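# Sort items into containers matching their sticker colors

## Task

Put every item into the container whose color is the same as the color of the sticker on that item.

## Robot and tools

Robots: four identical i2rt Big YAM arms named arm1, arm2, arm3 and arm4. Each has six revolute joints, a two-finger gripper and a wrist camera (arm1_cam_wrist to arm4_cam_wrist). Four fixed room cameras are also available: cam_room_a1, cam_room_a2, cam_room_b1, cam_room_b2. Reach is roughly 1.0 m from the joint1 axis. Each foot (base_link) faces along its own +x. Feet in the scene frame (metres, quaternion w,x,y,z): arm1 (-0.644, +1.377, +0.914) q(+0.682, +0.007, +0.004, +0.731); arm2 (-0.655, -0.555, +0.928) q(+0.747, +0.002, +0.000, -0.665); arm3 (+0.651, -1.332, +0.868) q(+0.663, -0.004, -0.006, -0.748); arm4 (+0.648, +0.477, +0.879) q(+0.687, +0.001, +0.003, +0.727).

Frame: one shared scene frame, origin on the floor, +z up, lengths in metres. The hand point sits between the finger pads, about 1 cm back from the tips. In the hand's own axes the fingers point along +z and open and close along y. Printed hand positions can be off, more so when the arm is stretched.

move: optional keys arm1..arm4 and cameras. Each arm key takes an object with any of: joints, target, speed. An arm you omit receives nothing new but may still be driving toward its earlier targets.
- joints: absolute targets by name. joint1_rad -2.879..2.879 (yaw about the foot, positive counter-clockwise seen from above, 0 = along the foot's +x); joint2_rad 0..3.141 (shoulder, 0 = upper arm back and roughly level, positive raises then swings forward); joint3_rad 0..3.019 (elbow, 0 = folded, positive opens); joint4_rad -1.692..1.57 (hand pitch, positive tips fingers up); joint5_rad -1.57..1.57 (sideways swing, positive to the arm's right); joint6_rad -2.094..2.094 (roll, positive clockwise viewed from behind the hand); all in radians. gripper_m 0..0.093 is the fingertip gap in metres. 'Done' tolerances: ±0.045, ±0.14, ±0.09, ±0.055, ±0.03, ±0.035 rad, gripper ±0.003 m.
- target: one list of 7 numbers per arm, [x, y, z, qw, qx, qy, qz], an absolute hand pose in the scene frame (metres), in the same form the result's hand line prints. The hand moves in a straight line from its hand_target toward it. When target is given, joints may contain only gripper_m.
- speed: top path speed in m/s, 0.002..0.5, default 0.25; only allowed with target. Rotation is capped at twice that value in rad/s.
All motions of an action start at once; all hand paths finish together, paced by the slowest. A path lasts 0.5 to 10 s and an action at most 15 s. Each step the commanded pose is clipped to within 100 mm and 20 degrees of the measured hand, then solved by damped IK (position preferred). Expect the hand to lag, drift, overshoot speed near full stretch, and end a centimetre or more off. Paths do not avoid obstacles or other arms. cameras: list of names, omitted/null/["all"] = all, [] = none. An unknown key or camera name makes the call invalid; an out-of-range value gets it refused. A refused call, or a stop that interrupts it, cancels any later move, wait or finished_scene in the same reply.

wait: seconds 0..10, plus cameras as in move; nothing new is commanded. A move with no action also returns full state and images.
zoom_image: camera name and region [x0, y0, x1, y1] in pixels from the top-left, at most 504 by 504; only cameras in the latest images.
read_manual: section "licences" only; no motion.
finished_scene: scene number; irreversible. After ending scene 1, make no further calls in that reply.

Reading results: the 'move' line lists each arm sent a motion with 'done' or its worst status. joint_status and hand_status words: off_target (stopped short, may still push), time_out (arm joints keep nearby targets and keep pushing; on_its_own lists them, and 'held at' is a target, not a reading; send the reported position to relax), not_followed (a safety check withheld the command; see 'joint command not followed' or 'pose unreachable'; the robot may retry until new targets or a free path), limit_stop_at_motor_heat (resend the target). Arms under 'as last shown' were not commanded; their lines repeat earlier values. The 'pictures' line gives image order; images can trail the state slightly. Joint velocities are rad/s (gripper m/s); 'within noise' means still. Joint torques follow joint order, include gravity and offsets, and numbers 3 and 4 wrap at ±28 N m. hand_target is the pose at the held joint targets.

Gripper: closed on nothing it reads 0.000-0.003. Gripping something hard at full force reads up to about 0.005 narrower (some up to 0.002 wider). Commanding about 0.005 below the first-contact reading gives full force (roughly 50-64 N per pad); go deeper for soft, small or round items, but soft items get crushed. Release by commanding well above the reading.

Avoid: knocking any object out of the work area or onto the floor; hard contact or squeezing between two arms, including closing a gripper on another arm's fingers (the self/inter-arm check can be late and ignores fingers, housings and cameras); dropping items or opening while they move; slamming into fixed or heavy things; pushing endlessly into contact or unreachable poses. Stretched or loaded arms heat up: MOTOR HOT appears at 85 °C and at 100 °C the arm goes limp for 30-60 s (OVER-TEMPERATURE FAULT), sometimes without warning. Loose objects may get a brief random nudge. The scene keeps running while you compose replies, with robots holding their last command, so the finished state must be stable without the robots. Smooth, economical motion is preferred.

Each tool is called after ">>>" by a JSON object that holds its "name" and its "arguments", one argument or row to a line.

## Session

>>> {"name": "move", "arguments": {
  "arm1": {"joints":{"joint1_rad":1.5,"joint2_rad":1.316,"joint3_rad":1.301,"joint4_rad":-1.067,"joint5_rad":0,"joint6_rad":0}},
  "arm2": {"joints":{"joint1_rad":-1.69,"joint2_rad":1.316,"joint3_rad":1.301,"joint4_rad":-1.067,"joint5_rad":0,"joint6_rad":0}},
  "arm3": {"joints":{"joint1_rad":1.69,"joint2_rad":1.316,"joint3_rad":1.301,"joint4_rad":-1.067,"joint5_rad":0,"joint6_rad":0}},
  "arm4": {"joints":{"joint1_rad":-1.63,"joint2_rad":1.316,"joint3_rad":1.301,"joint4_rad":-1.067,"joint5_rad":0,"joint6_rad":0}}
}}

Scene clock: 1.93 s.
Joint torques (N m): arm1=[-1.96 -10.05 13.11 1.35 0.04 -0.05] | arm2=[1.08 -11.93 11.74 1.98 -0.02 -0.08] | arm3=[1.14 -13.22 9.91 1.05 0.11 -0.1] | arm4=[1.32 -13.98 9.91 1.02 0.05 0.17]
Motor temperatures (°C): arm1=[20 23 27 23 21 21 21] | arm2=[23 24 26 22 22 20 23] | arm3=[24 23 23 23 24 23 23] | arm4=[22 21 23 22 24 21 24]
Heat: arm1: hottest joint3_rad 27 °C; arm2: hottest joint3_rad 26 °C; arm3: hottest joint1_rad 24 °C; arm4: hottest joint5_rad 24 °C.
move: arm1 done; arm2 done; arm3 done; arm4 done
Joint velocities: within noise
arm1.joint_positions: joint1_rad=+1.501 joint2_rad=+1.334 joint3_rad=+1.282 joint4_rad=-1.076 joint5_rad=-0.002 joint6_rad=+0.007 gripper_m=+0.09398
arm1.joint_status: all done
arm1.hand: x=-1.1261 y=+1.3773 z=+1.1925 quat_wxyz=(+0.000, +0.974, -0.003, -0.228) (m; scene frame)
arm1.hand_target: x=-1.1296 y=+1.3780 z=+1.2112 quat_wxyz=(-0.001, +0.968, -0.001, -0.250) (m; scene frame)
arm1.hand_status: not commanded
arm2.joint_positions: joint1_rad=-1.695 joint2_rad=+1.311 joint3_rad=+1.299 joint4_rad=-1.074 joint5_rad=+0.000 joint6_rad=+0.015 gripper_m=+0.09399
arm2.joint_status: all done
arm2.hand: x=-1.1431 y=-0.5521 z=+1.2171 quat_wxyz=(+0.001, -0.971, +0.010, +0.239) (m; scene frame)
arm2.hand_target: x=-1.1462 y=-0.5546 z=+1.2166 quat_wxyz=(+0.002, -0.970, +0.001, +0.241) (m; scene frame)
arm2.hand_status: not commanded
arm3.joint_positions: joint1_rad=+1.688 joint2_rad=+1.328 joint3_rad=+1.297 joint4_rad=-1.071 joint5_rad=-0.002 joint6_rad=+0.006 gripper_m=+0.09398
arm3.joint_status: all done
arm3.hand: x=+1.1412 y=-1.3295 z=+1.1494 quat_wxyz=(-0.233, -0.003, -0.973, +0.006) (m; scene frame)
arm3.hand_target: x=+1.1410 y=-1.3289 z=+1.1573 quat_wxyz=(-0.242, +0.001, -0.970, +0.007) (m; scene frame)
arm3.hand_status: not commanded
arm4.joint_positions: joint1_rad=-1.636 joint2_rad=+1.334 joint3_rad=+1.288 joint4_rad=-1.074 joint5_rad=+0.000 joint6_rad=-0.012 gripper_m=+0.09398
arm4.joint_status: all done
arm4.hand: x=+1.1377 y=+0.4736 z=+1.1508 quat_wxyz=(-0.221, +0.002, -0.975, +0.004) (m; scene frame)
arm4.hand_target: x=+1.1398 y=+0.4765 z=+1.1663 quat_wxyz=(-0.240, -0.001, -0.971, +0.002) (m; scene frame)
arm4.hand_status: not commanded
pictures: arm1_cam_wrist, arm2_cam_wrist, arm3_cam_wrist, arm4_cam_wrist, cam_room_a1, cam_room_a2, cam_room_b1, cam_room_b2
Images, in order (width x height): arm1_cam_wrist 672x504, arm2_cam_wrist 672x504, arm3_cam_wrist 672x504, arm4_cam_wrist 672x504, cam_room_a1 672x504, cam_room_a2 672x504, cam_room_b1 672x504, cam_room_b2 672x504.

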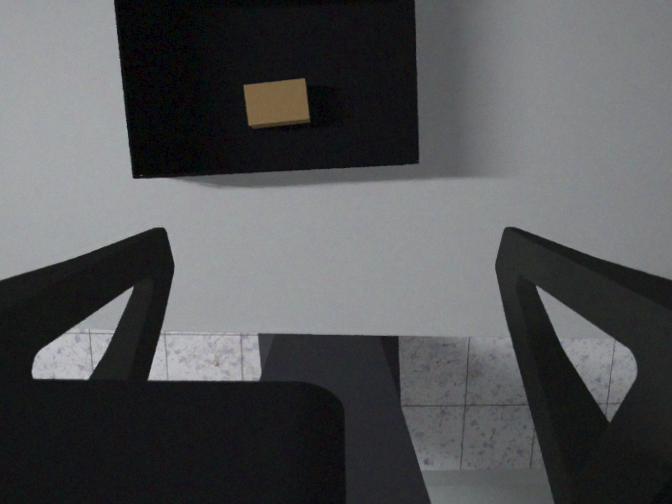

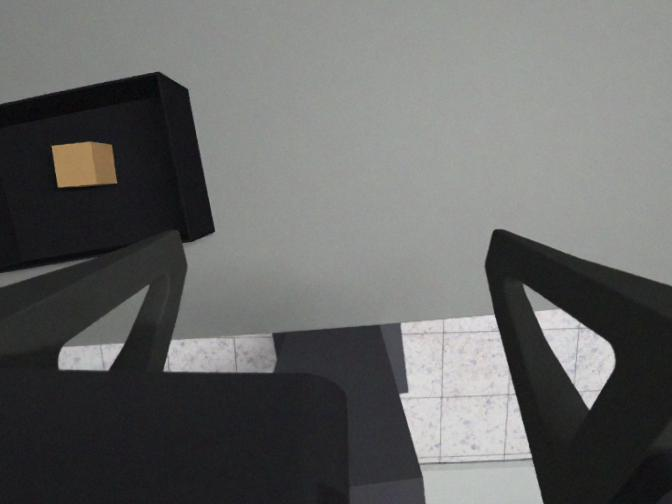

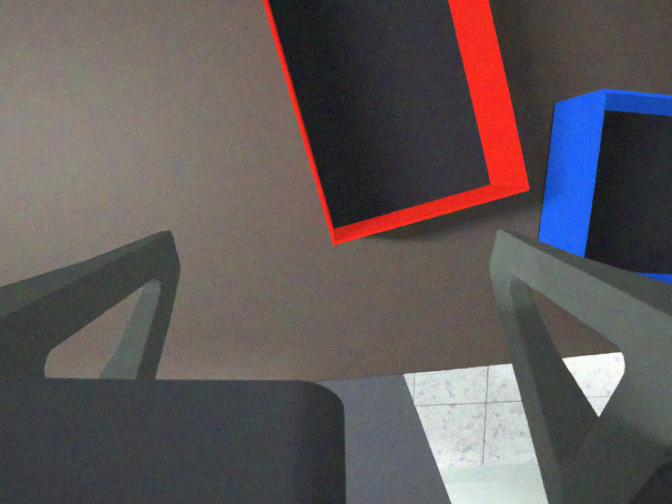

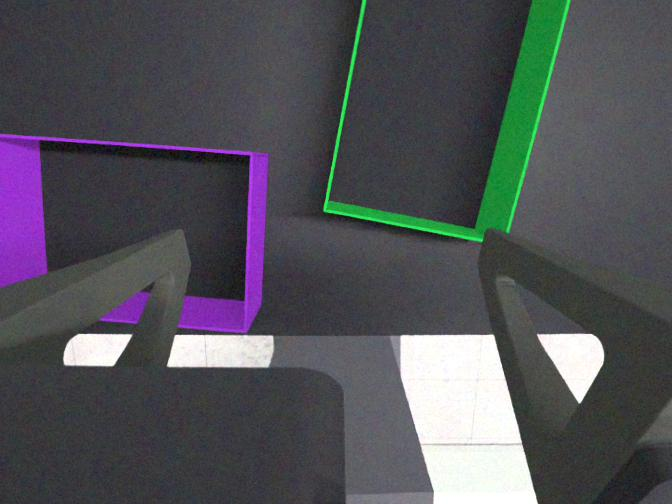

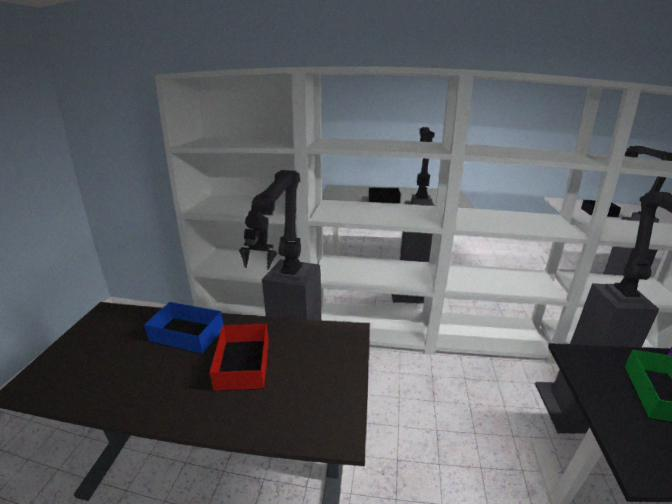

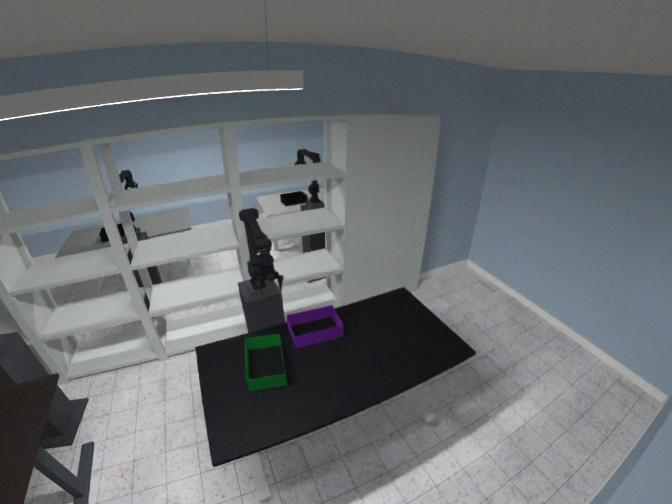

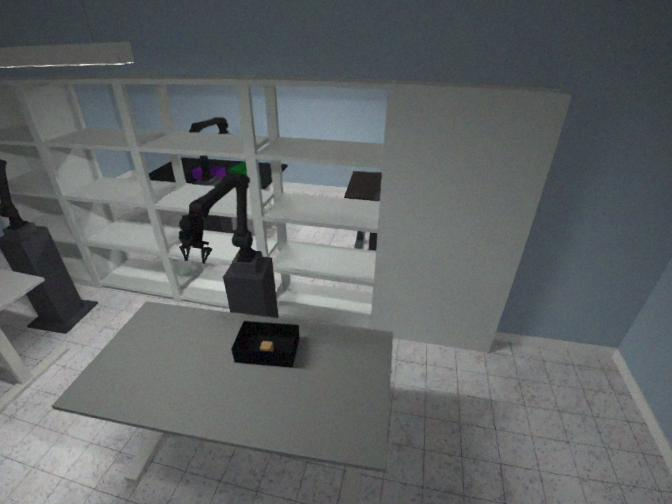

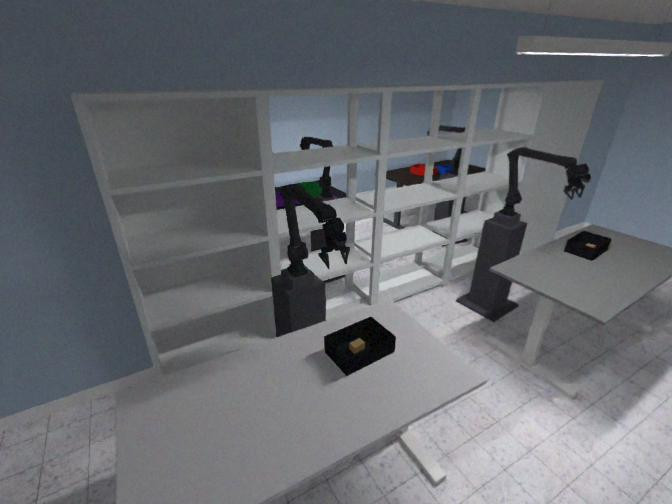

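>>> {"name": "zoom_image", "arguments": {
  "camera": "cam_room_b1",
  "region": [230, 315, 305, 375]
}}

>>> {"name": "zoom_image", "arguments": {
  "camera": "cam_room_b2",
  "region": [320, 315, 400, 375]
}}

>>> {"name": "zoom_image", "arguments": {
  "camera": "arm1_cam_wrist",
  "region": [220, 60, 340, 150]
}}

>>> {"name": "zoom_image", "arguments": {
  "camera": "arm2_cam_wrist",
  "region": [30, 120, 150, 210]
}}

>>> {"name": "zoom_image", "arguments": {
  "camera": "cam_room_b2",
  "region": [560, 225, 620, 270]
}}

Scaled by 6.720.

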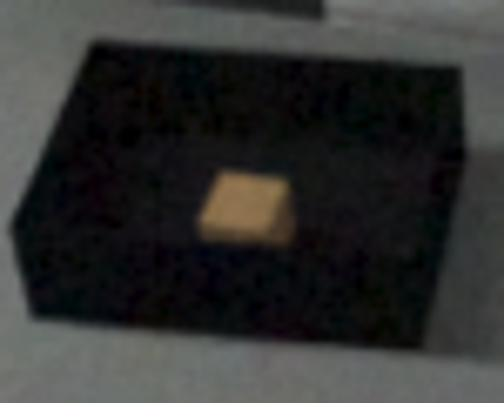

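Scaled by 6.300.

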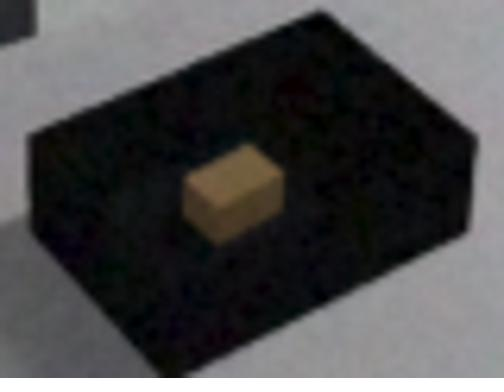

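Scaled by 4.200.

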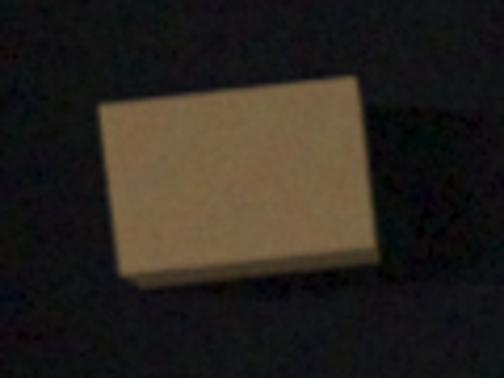

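Scaled by 4.200.

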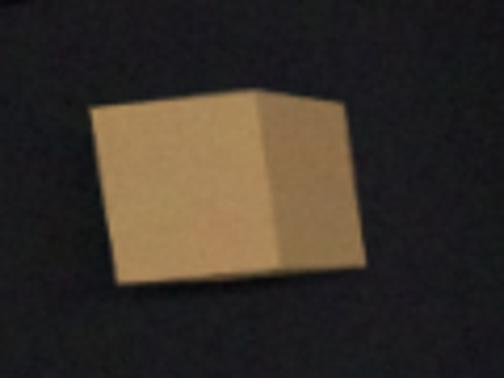

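Scaled by 8.400.

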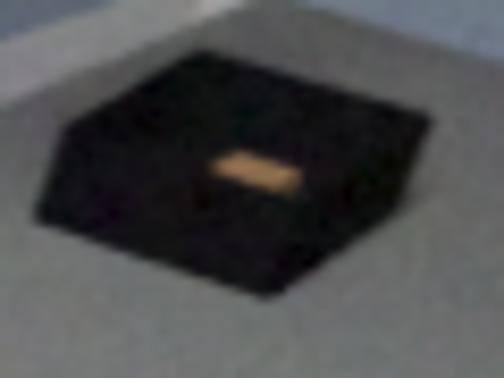

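>>> {"name": "move", "arguments": {
  "arm1": {"target":[-1.25,1.308,0.86,0,0.9984,0.0567,0],"speed":0.4},
  "arm2": {"target":[-1.208,-0.878,0.86,0,0.9981,0.061,0],"speed":0.4},
  "cameras": ["arm1_cam_wrist","arm2_cam_wrist"]
}}

Scene clock: 24.30 s.
Joint torques (N m): arm1=[-0.85 -18.49 12.68 -0.05 -0.06 -0.05] | arm2=[0.15 -22.59 12.86 0.14 -0.07 0.23] | arm3=[1.26 -13.27 9.89 1.06 0.11 -0.11] | arm4=[1.32 -14.1 9.98 1.01 0.1 0.14]
Motor temperatures (°C): arm1=[20 24 30 23 21 21 21] | arm2=[23 24 29 22 22 20 23] | arm3=[24 23 26 23 24 23 23] | arm4=[22 22 25 22 24 21 24]
Heat: arm1: hottest joint3_rad 30 °C; arm2: hottest joint3_rad 29 °C; arm3: hottest joint3_rad 26 °C; arm4: hottest joint3_rad 25 °C.
move: arm1 off_target; arm2 off_target
Joint velocities: within noise
arm1.joint_positions: joint1_rad=+1.609 joint2_rad=+2.197 joint3_rad=+1.541 joint4_rad=-0.979 joint5_rad=-0.003 joint6_rad=+0.007 gripper_m=+0.09398
arm1.joint_status: not commanded
arm1.hand: x=-1.2273 y=+1.3152 z=+0.8402 quat_wxyz=(-0.002, +0.998, +0.050, +0.024) (m; scene frame)
arm1.hand_target: x=-1.2489 y=+1.3082 z=+0.8606 quat_wxyz=(+0.000, +0.998, +0.057, +0.000) (m; scene frame)
arm1.hand_status: off_target (0.031 m and 2.9 deg from the pose sent, 0.361 m and 27.2 deg at the start)
arm2.joint_positions: joint1_rad=-1.151 joint2_rad=+2.239 joint3_rad=+1.654 joint4_rad=-1.005 joint5_rad=+0.000 joint6_rad=+0.391 gripper_m=+0.09399
arm2.joint_status: not commanded
arm2.hand: x=-1.1911 y=-0.8733 z=+0.8529 quat_wxyz=(+0.006, -0.997, -0.073, -0.009) (m; scene frame)
arm2.hand_target: x=-1.2075 y=-0.8775 z=+0.8602 quat_wxyz=(+0.000, -0.998, -0.061, +0.000) (m; scene frame)
arm2.hand_status: off_target (0.019 m and 1.8 deg from the pose sent, 0.488 m and 28.8 deg at the start)
arm3, arm4: as last shown
pictures: arm1_cam_wrist, arm2_cam_wrist
Images, in order (width x height): arm1_cam_wrist 672x504, arm2_cam_wrist 672x504.

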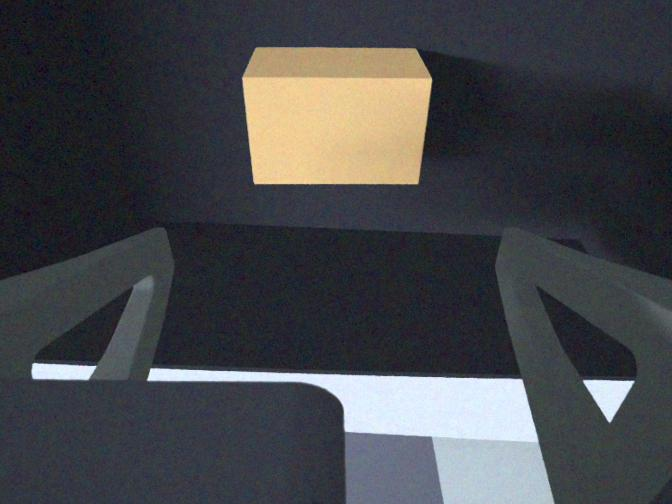

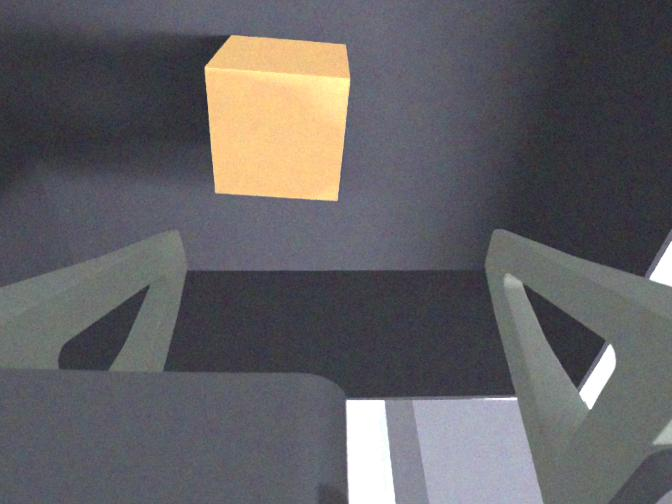

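>>> {"name": "move", "arguments": {
  "arm1": {"target":[-1.257,1.307,0.772,0,0.9984,0.0567,0],"speed":0.25},
  "arm2": {"target":[-1.208,-0.903,0.768,0,0.9992,0.039,0],"speed":0.25},
  "cameras": ["arm1_cam_wrist","arm2_cam_wrist"]
}}

Scene clock: 35.73 s.
Joint torques (N m): arm1=[-0.85 -19.43 11.1 0.57 -0.02 -0.05] | arm2=[1.2 -23.65 11.69 0.92 -0.07 0.21] | arm3=[1.2 -13.16 9.94 1.09 0.11 -0.11] | arm4=[1.14 -13.74 10 1.03 0.07 0.14]
Motor temperatures (°C): arm1=[20 24 32 23 21 21 21] | arm2=[23 25 29 22 22 20 23] | arm3=[24 23 27 23 24 23 23] | arm4=[22 22 27 22 24 21 24]
Heat: arm1: hottest joint3_rad 32 °C; arm2: hottest joint3_rad 29 °C; arm3: hottest joint3_rad 27 °C; arm4: hottest joint3_rad 27 °C.
move: arm1 off_target; arm2 off_target
Joint velocities: within noise
arm1.joint_positions: joint1_rad=+1.609 joint2_rad=+2.356 joint3_rad=+1.564 joint4_rad=-0.859 joint5_rad=-0.003 joint6_rad=+0.007 gripper_m=+0.09398
arm1.joint_status: not commanded
arm1.hand: x=-1.2290 y=+1.3154 z=+0.7545 quat_wxyz=(-0.003, +0.998, +0.050, +0.032) (m; scene frame)
arm1.hand_target: x=-1.2558 y=+1.3072 z=+0.7731 quat_wxyz=(+0.000, +0.998, +0.057, +0.000) (m; scene frame)
arm1.hand_status: off_target (0.034 m and 3.8 deg from the pose sent, 0.075 m and 2.9 deg at the start)
arm2.joint_positions: joint1_rad=-1.130 joint2_rad=+2.414 joint3_rad=+1.715 joint4_rad=-0.907 joint5_rad=+0.000 joint6_rad=+0.469 gripper_m=+0.09399
arm2.joint_status: not commanded
arm2.hand: x=-1.1927 y=-0.8898 z=+0.7642 quat_wxyz=(+0.010, -0.999, -0.044, -0.016) (m; scene frame)
arm2.hand_target: x=-1.2074 y=-0.9027 z=+0.7686 quat_wxyz=(+0.000, -0.999, -0.039, +0.000) (m; scene frame)
arm2.hand_status: off_target (0.021 m and 2.2 deg from the pose sent, 0.092 m and 4.0 deg at the start)
arm3, arm4: as last shown
pictures: arm1_cam_wrist, arm2_cam_wrist
Images, in order (width x height): arm1_cam_wrist 672x504, arm2_cam_wrist 672x504.

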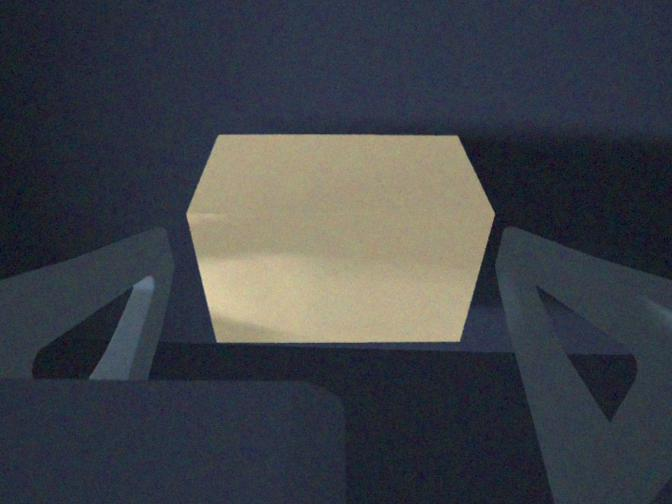

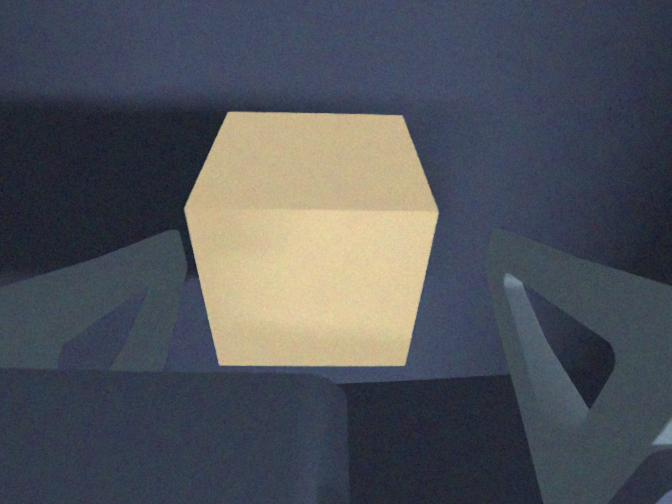

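>>> {"name": "move", "arguments": {
  "arm1": {"joints":{"gripper_m":0.052}},
  "arm2": {"joints":{"gripper_m":0.04}},
  "cameras": ["arm1_cam_wrist","arm2_cam_wrist"]
}}

>>> {"name": "move", "arguments": {
  "arm1": {"target":[-1.13,1.34,1.06,0,0.9984,0.0567,0],"speed":0.4},
  "arm2": {"target":[-1.11,-0.82,1.06,0,0.9992,0.039,0],"speed":0.4},
  "arm3": {"joints":{"joint1_rad":0.0,"joint2_rad":0.432,"joint3_rad":0.512,"joint4_rad":-0.2,"joint5_rad":0,"joint6_rad":0}},
  "arm4": {"joints":{"joint1_rad":0.0,"joint2_rad":0.432,"joint3_rad":0.512,"joint4_rad":-0.2,"joint5_rad":0,"joint6_rad":0}},
  "cameras": ["cam_room_b1","cam_room_b2"]
}}

>>> {"name": "move", "arguments": {
  "arm1": {"joints":{"joint1_rad":0.0,"joint2_rad":0.432,"joint3_rad":0.512,"joint4_rad":-0.29,"joint5_rad":0,"joint6_rad":0}},
  "arm2": {"joints":{"joint1_rad":0.0,"joint2_rad":0.432,"joint3_rad":0.512,"joint4_rad":-0.29,"joint5_rad":0,"joint6_rad":0}},
  "arm3": {"joints":{"joint1_rad":-1.7}},
  "arm4": {"joints":{"joint1_rad":0.905}},
  "cameras": ["cam_room_b1","cam_room_b2"]
}}

>>> {"name": "move", "arguments": {
  "arm1": {"joints":{"joint1_rad":-2.25}},
  "arm2": {"joints":{"joint1_rad":0.916}},
  "cameras": ["arm3_cam_wrist","arm4_cam_wrist","cam_room_a1","cam_room_a2","cam_room_b1","cam_room_b2"]
}}

Scene clock: 50.00 s.
Joint torques (N m): arm1=[-0.91 -19.08 11.14 0.81 -0.03 -0.04] | arm2=[1.03 -23.53 11.64 0.95 -0.01 0.21] | arm3=[1.14 -13.27 9.91 1.14 0.11 -0.09] | arm4=[1.2 -14.27 10.04 0.95 0.09 0.13]
Motor temperatures (°C): arm1=[20 25 32 23 21 21 21] | arm2=[23 26 30 22 22 20 23] | arm3=[24 24 27 23 24 23 23] | arm4=[22 22 28 22 24 21 24]
Heat: arm1: hottest joint3_rad 32 °C; arm2: hottest joint3_rad 30 °C; arm3: hottest joint3_rad 27 °C; arm4: hottest joint3_rad 28 °C.
move: arm1 off_target; arm2 off_target
Joint velocities: within noise
arm1.joint_positions: joint1_rad=+1.609 joint2_rad=+2.356 joint3_rad=+1.564 joint4_rad=-0.859 joint5_rad=-0.003 joint6_rad=+0.007 gripper_m=+0.06866
arm1.joint_status: gripper_m off_target (ended at +0.06868, target +0.05200)
arm1.hand: x=-1.2290 y=+1.3154 z=+0.7545 quat_wxyz=(-0.003, +0.998, +0.050, +0.032) (m; scene frame)
arm1.hand_target: x=-1.2558 y=+1.3072 z=+0.7731 quat_wxyz=(+0.000, +0.998, +0.057, +0.000) (m; scene frame)
arm1.hand_status: not commanded
arm2.joint_positions: joint1_rad=-1.130 joint2_rad=+2.414 joint3_rad=+1.716 joint4_rad=-0.907 joint5_rad=-0.001 joint6_rad=+0.470 gripper_m=+0.05330
arm2.joint_status: gripper_m off_target (ended at +0.05332, target +0.04000)
arm2.hand: x=-1.1929 y=-0.8902 z=+0.7644 quat_wxyz=(+0.009, -0.999, -0.044, -0.016) (m; scene frame)
arm2.hand_target: x=-1.2072 y=-0.9027 z=+0.7685 quat_wxyz=(+0.000, -0.999, -0.039, +0.000) (m; scene frame)
arm2.hand_status: not commanded
arm3, arm4: as last shown
pictures: arm1_cam_wrist, arm2_cam_wrist
Images, in order (width x height): arm1_cam_wrist 672x504, arm2_cam_wrist 672x504.

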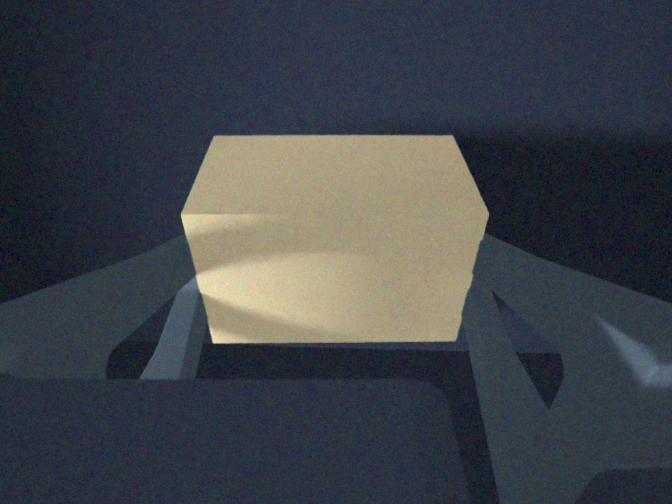

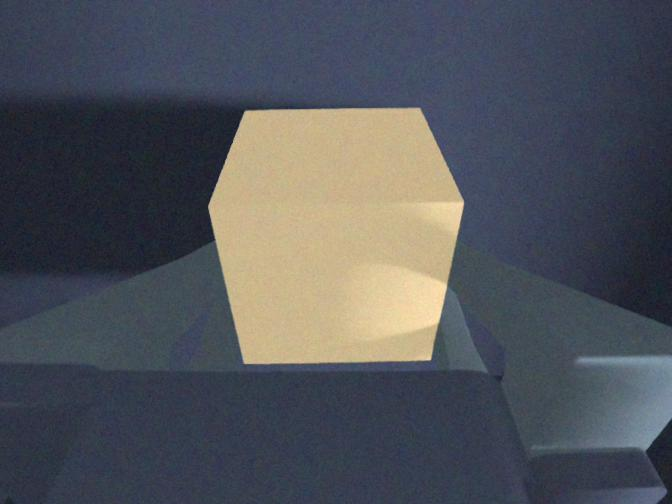

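Scene clock: 51.83 s.
Joint torques (N m): arm1=[-2.32 -11.52 10.41 0.03 0.02 -0.05] | arm2=[0.21 -17.08 9.47 0.29 -0.02 -0.07] | arm3=[0.56 0.03 10.02 2.62 -0.07 -0.1] | arm4=[0.79 -0.44 10.06 2.18 0.18 0.14]
Motor temperatures (°C): arm1=[20 25 32 23 21 21 21] | arm2=[23 26 30 22 22 20 23] | arm3=[24 24 27 23 24 23 23] | arm4=[22 22 28 22 24 21 24]
Heat: arm1: hottest joint3_rad 32 °C; arm2: hottest joint3_rad 30 °C; arm3: hottest joint3_rad 27 °C; arm4: hottest joint3_rad 28 °C.
move: arm1 done; arm2 off_target; arm3 done; arm4 done
Joint velocities: within noise
arm1.joint_positions: joint1_rad=+1.585 joint2_rad=+1.669 joint3_rad=+1.370 joint4_rad=-1.275 joint5_rad=-0.003 joint6_rad=-0.030 gripper_m=+0.06866
arm1.joint_status: not commanded
arm1.hand: x=-1.1305 y=+1.3360 z=+1.0616 quat_wxyz=(+0.000, +0.998, +0.057, -0.006) (m; scene frame)
arm1.hand_target: x=-1.1299 y=+1.3399 z=+1.0600 quat_wxyz=(+0.000, +0.998, +0.057, +0.000) (m; scene frame)
arm1.hand_status: done (0.004 m and 0.7 deg from the pose sent, 0.322 m and 3.8 deg at the start)
arm2.joint_positions: joint1_rad=-1.155 joint2_rad=+1.743 joint3_rad=+1.480 joint4_rad=-1.269 joint5_rad=-0.001 joint6_rad=+0.463 gripper_m=+0.05330
arm2.joint_status: not commanded
arm2.hand: x=-1.1138 y=-0.8257 z=+1.0713 quat_wxyz=(-0.008, -0.999, -0.035, +0.016) (m; scene frame)
arm2.hand_target: x=-1.1099 y=-0.8201 z=+1.0602 quat_wxyz=(+0.000, -0.999, -0.039, +0.000) (m; scene frame)
arm2.hand_status: off_target (0.013 m and 2.1 deg from the pose sent, 0.315 m and 2.2 deg at the start)
arm3.joint_positions: joint1_rad=+0.009 joint2_rad=+0.437 joint3_rad=+0.515 joint4_rad=-0.218 joint5_rad=+0.002 joint6_rad=+0.005 gripper_m=+0.09399
arm3.joint_status: all done
arm3.hand: x=+0.6126 y=-1.6585 z=+1.2198 quat_wxyz=(-0.442, -0.562, -0.497, +0.492) (m; scene frame)
arm3.hand_target: x=+0.6099 y=-1.6578 z=+1.2235 quat_wxyz=(-0.444, -0.557, -0.493, +0.500) (m; scene frame)
arm3.hand_status: not commanded
arm4.joint_positions: joint1_rad=-0.002 joint2_rad=+0.439 joint3_rad=+0.508 joint4_rad=-0.221 joint5_rad=-0.003 joint6_rad=-0.012 gripper_m=+0.09399
arm4.joint_status: all done
arm4.hand: x=+0.6313 y=+0.8123 z=+1.2199 quat_wxyz=(-0.448, +0.554, -0.520, -0.472) (m; scene frame)
arm4.hand_target: x=+0.6311 y=+0.8115 z=+1.2296 quat_wxyz=(-0.454, +0.543, -0.516, -0.483) (m; scene frame)
arm4.hand_status: not commanded
pictures: cam_room_b1, cam_room_b2
Images, in order (width x height): cam_room_b1 672x504, cam_room_b2 672x504.

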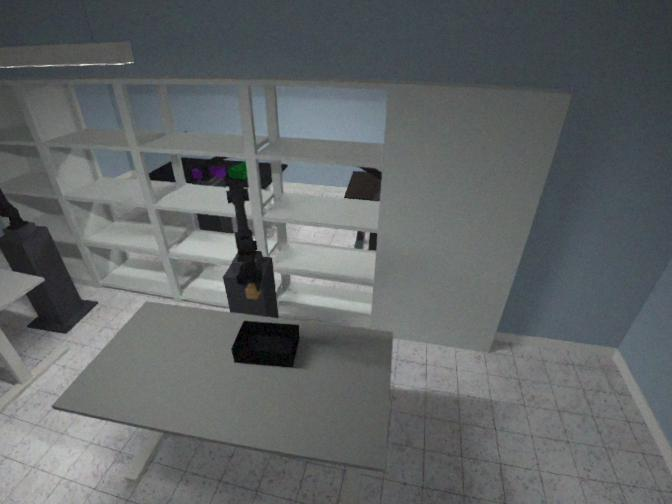

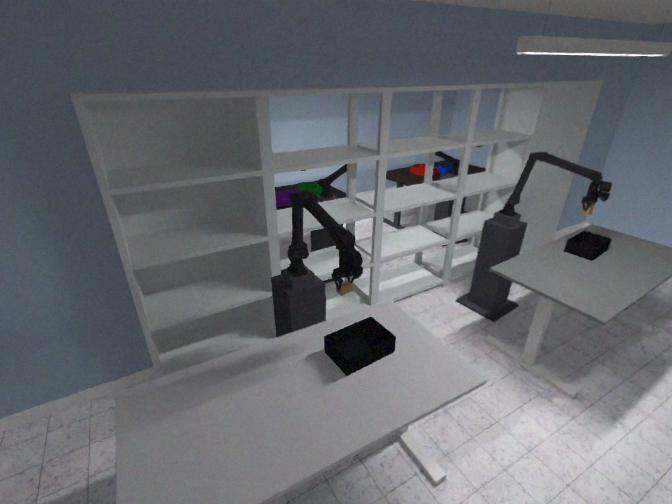

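Scene clock: 53.67 s.
Joint torques (N m): arm1=[-2.08 2.26 12.63 2.51 -0.07 0.05] | arm2=[0.91 -1.08 11.79 3.56 0.15 -0.08] | arm3=[0.56 -0.15 10.02 2.65 -0.04 -0.11] | arm4=[1.14 -0.21 9.98 2.21 0.11 0.16]
Motor temperatures (°C): arm1=[20 25 32 23 21 21 21] | arm2=[23 26 30 22 22 20 23] | arm3=[24 24 28 23 24 23 23] | arm4=[22 22 28 22 24 21 24]
Heat: arm1: hottest joint3_rad 32 °C; arm2: hottest joint3_rad 30 °C; arm3: hottest joint3_rad 28 °C; arm4: hottest joint3_rad 28 °C.
move: arm1 done; arm2 done; arm3 done; arm4 done
Joint velocities: within noise
arm1.joint_positions: joint1_rad=+0.005 joint2_rad=+0.434 joint3_rad=+0.506 joint4_rad=-0.311 joint5_rad=+0.002 joint6_rad=-0.006 gripper_m=+0.06868
arm1.joint_status: all done
arm1.hand: x=-0.6622 y=+1.7044 z=+1.2357 quat_wxyz=(-0.419, +0.573, -0.536, -0.456) (m; scene frame)
arm1.hand_target: x=-0.6608 y=+1.7055 z=+1.2447 quat_wxyz=(-0.426, +0.564, -0.533, -0.465) (m; scene frame)
arm1.hand_status: not commanded
arm2.joint_positions: joint1_rad=-0.002 joint2_rad=+0.436 joint3_rad=+0.518 joint4_rad=-0.313 joint5_rad=-0.003 joint6_rad=+0.014 gripper_m=+0.05325
arm2.joint_status: all done
arm2.hand: x=-0.6179 y=-0.8835 z=+1.2538 quat_wxyz=(-0.467, -0.526, -0.582, +0.408) (m; scene frame)
arm2.hand_target: x=-0.6178 y=-0.8839 z=+1.2566 quat_wxyz=(-0.470, -0.518, -0.581, +0.417) (m; scene frame)
arm2.hand_status: not commanded
arm3.joint_positions: joint1_rad=-1.690 joint2_rad=+0.437 joint3_rad=+0.515 joint4_rad=-0.218 joint5_rad=+0.001 joint6_rad=+0.005 gripper_m=+0.09400
arm3.joint_status: all done
arm3.hand: x=+0.3265 y=-1.2467 z=+1.2138 quat_wxyz=(+0.072, -0.750, +0.097, +0.651) (m; scene frame)
arm3.hand_target: x=+0.3275 y=-1.2438 z=+1.2175 quat_wxyz=(+0.078, -0.743, +0.098, +0.657) (m; scene frame)
arm3.hand_status: not commanded
arm4.joint_positions: joint1_rad=+0.902 joint2_rad=+0.439 joint3_rad=+0.508 joint4_rad=-0.221 joint5_rad=-0.001 joint6_rad=-0.011 gripper_m=+0.09400
arm4.joint_status: all done
arm4.hand: x=+0.3761 y=+0.6708 z=+1.2216 quat_wxyz=(-0.198, +0.724, -0.226, -0.622) (m; scene frame)
arm4.hand_target: x=+0.3764 y=+0.6699 z=+1.2313 quat_wxyz=(-0.197, +0.712, -0.226, -0.634) (m; scene frame)
arm4.hand_status: not commanded
pictures: cam_room_b1, cam_room_b2
Images, in order (width x height): cam_room_b1 672x504, cam_room_b2 672x504.

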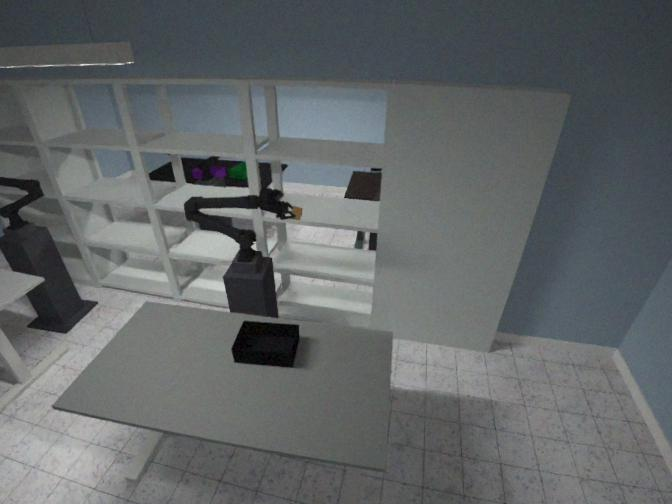

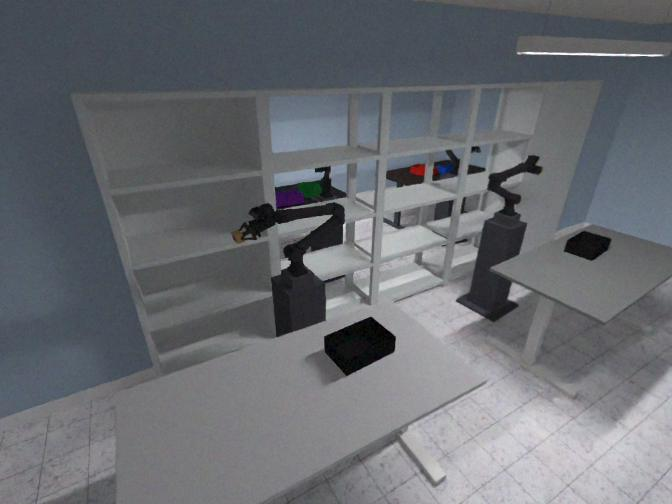

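Scene clock: 55.73 s.
Joint torques (N m): arm1=[-2.43 2.49 12.68 2.45 -0.07 0.09] | arm2=[1.08 -1.08 11.78 3.54 0 -0.08] | arm3=[0.56 -0.15 10.03 2.66 -0.04 -0.11] | arm4=[0.97 -0.79 10.1 2.18 0.14 0.14]
Motor temperatures (°C): arm1=[20 25 32 23 21 21 21] | arm2=[23 26 30 22 22 20 23] | arm3=[24 24 28 23 24 23 23] | arm4=[22 22 28 22 24 21 24]
Heat: arm1: hottest joint3_rad 32 °C; arm2: hottest joint3_rad 30 °C; arm3: hottest joint3_rad 28 °C; arm4: hottest joint3_rad 28 °C.
move: arm1 done; arm2 done
Joint velocities: within noise
arm1.joint_positions: joint1_rad=-2.245 joint2_rad=+0.434 joint3_rad=+0.506 joint4_rad=-0.311 joint5_rad=+0.002 joint6_rad=-0.006 gripper_m=+0.06870
arm1.joint_status: all done
arm1.hand: x=-0.3688 y=+1.1888 z=+1.2298 quat_wxyz=(-0.583, -0.232, -0.756, +0.187) (m; scene frame)
arm1.hand_target: x=-0.3687 y=+1.1870 z=+1.2388 quat_wxyz=(-0.594, -0.233, -0.746, +0.190) (m; scene frame)
arm1.hand_status: not commanded
arm2.joint_positions: joint1_rad=+0.913 joint2_rad=+0.436 joint3_rad=+0.518 joint4_rad=-0.313 joint5_rad=+0.000 joint6_rad=+0.014 gripper_m=+0.05323
arm2.joint_status: all done
arm2.hand: x=-0.3736 y=-0.7263 z=+1.2548 quat_wxyz=(-0.600, -0.216, -0.754, +0.160) (m; scene frame)
arm2.hand_target: x=-0.3727 y=-0.7256 z=+1.2576 quat_wxyz=(-0.607, -0.208, -0.749, +0.166) (m; scene frame)
arm2.hand_status: not commanded
arm3, arm4: as last shown
pictures: arm3_cam_wrist, arm4_cam_wrist, cam_room_a1, cam_room_a2, cam_room_b1, cam_room_b2
Images, in order (width x height): arm3_cam_wrist 672x504, arm4_cam_wrist 672x504, cam_room_a1 672x504, cam_room_a2 672x504, cam_room_b1 672x504, cam_room_b2 672x504.

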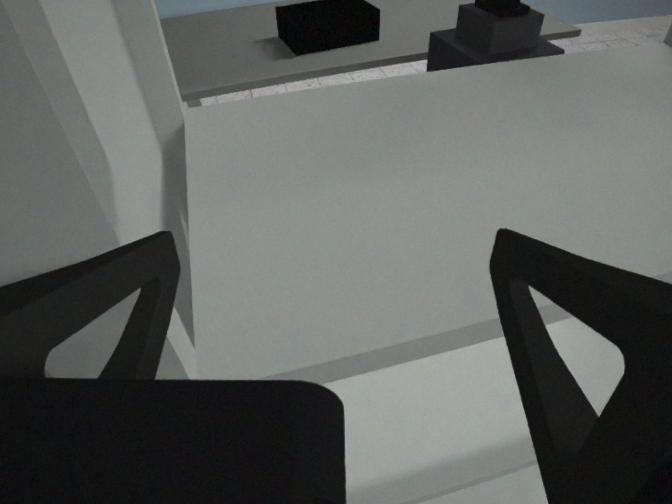

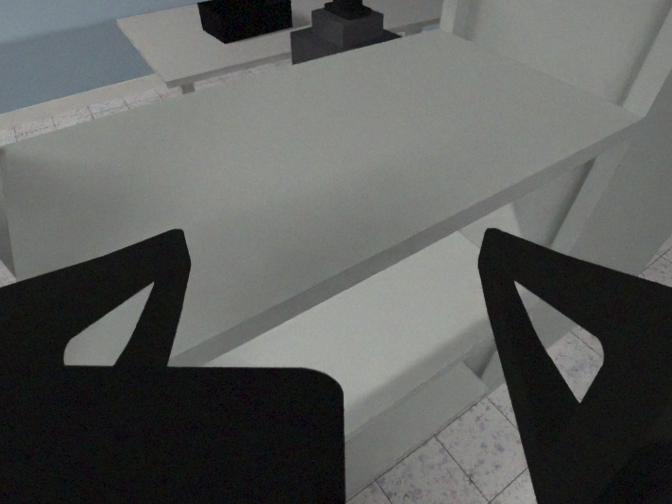

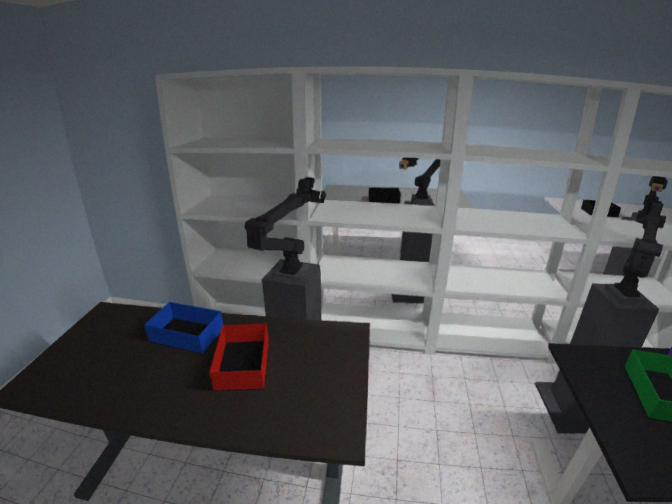

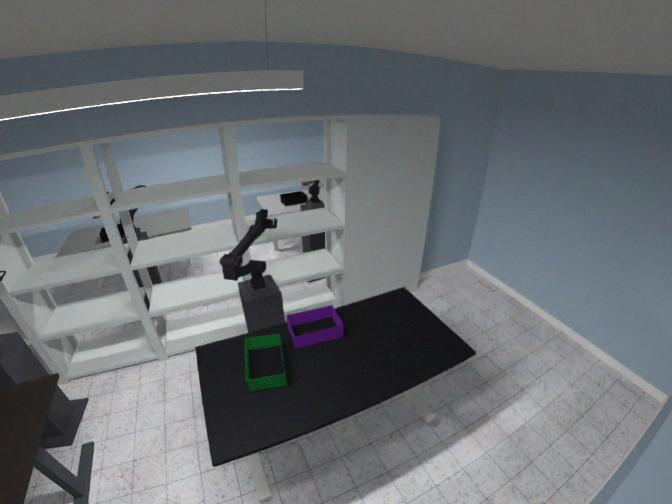

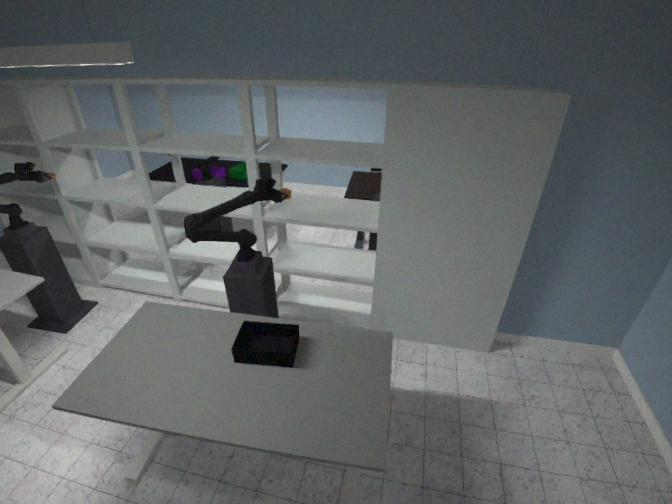

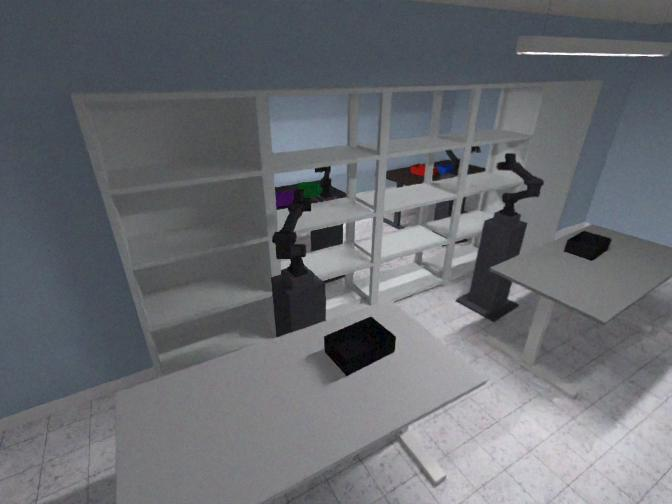

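>>> {"name": "zoom_image", "arguments": {
  "camera": "cam_room_a1",
  "region": [385, 140, 445, 190]
}}

>>> {"name": "zoom_image", "arguments": {
  "camera": "cam_room_a1",
  "region": [630, 160, 672, 200]
}}

>>> {"name": "zoom_image", "arguments": {
  "camera": "cam_room_a2",
  "region": [290, 165, 340, 205]
}}

>>> {"name": "zoom_image", "arguments": {
  "camera": "cam_room_a2",
  "region": [80, 175, 160, 235]
}}

Scaled by 8.400.

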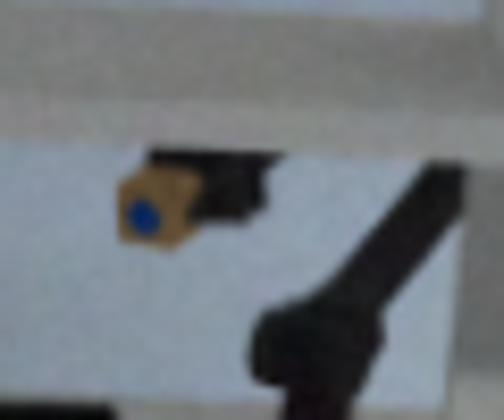

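Scaled by 12.000.

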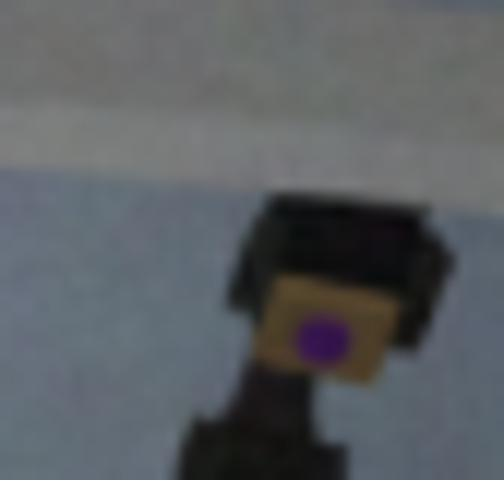

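Scaled by 10.080.

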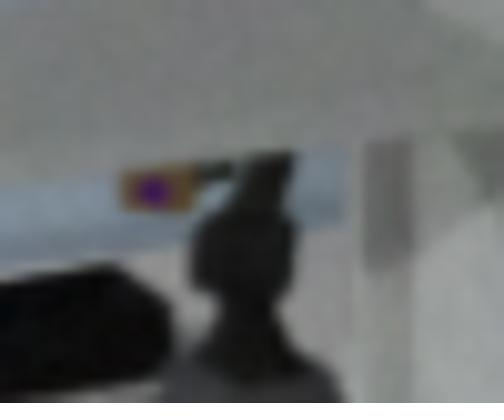

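Scaled by 6.300.

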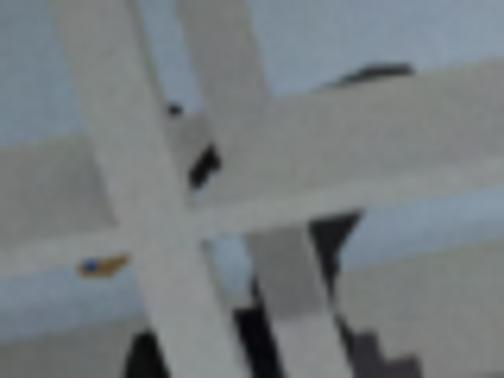

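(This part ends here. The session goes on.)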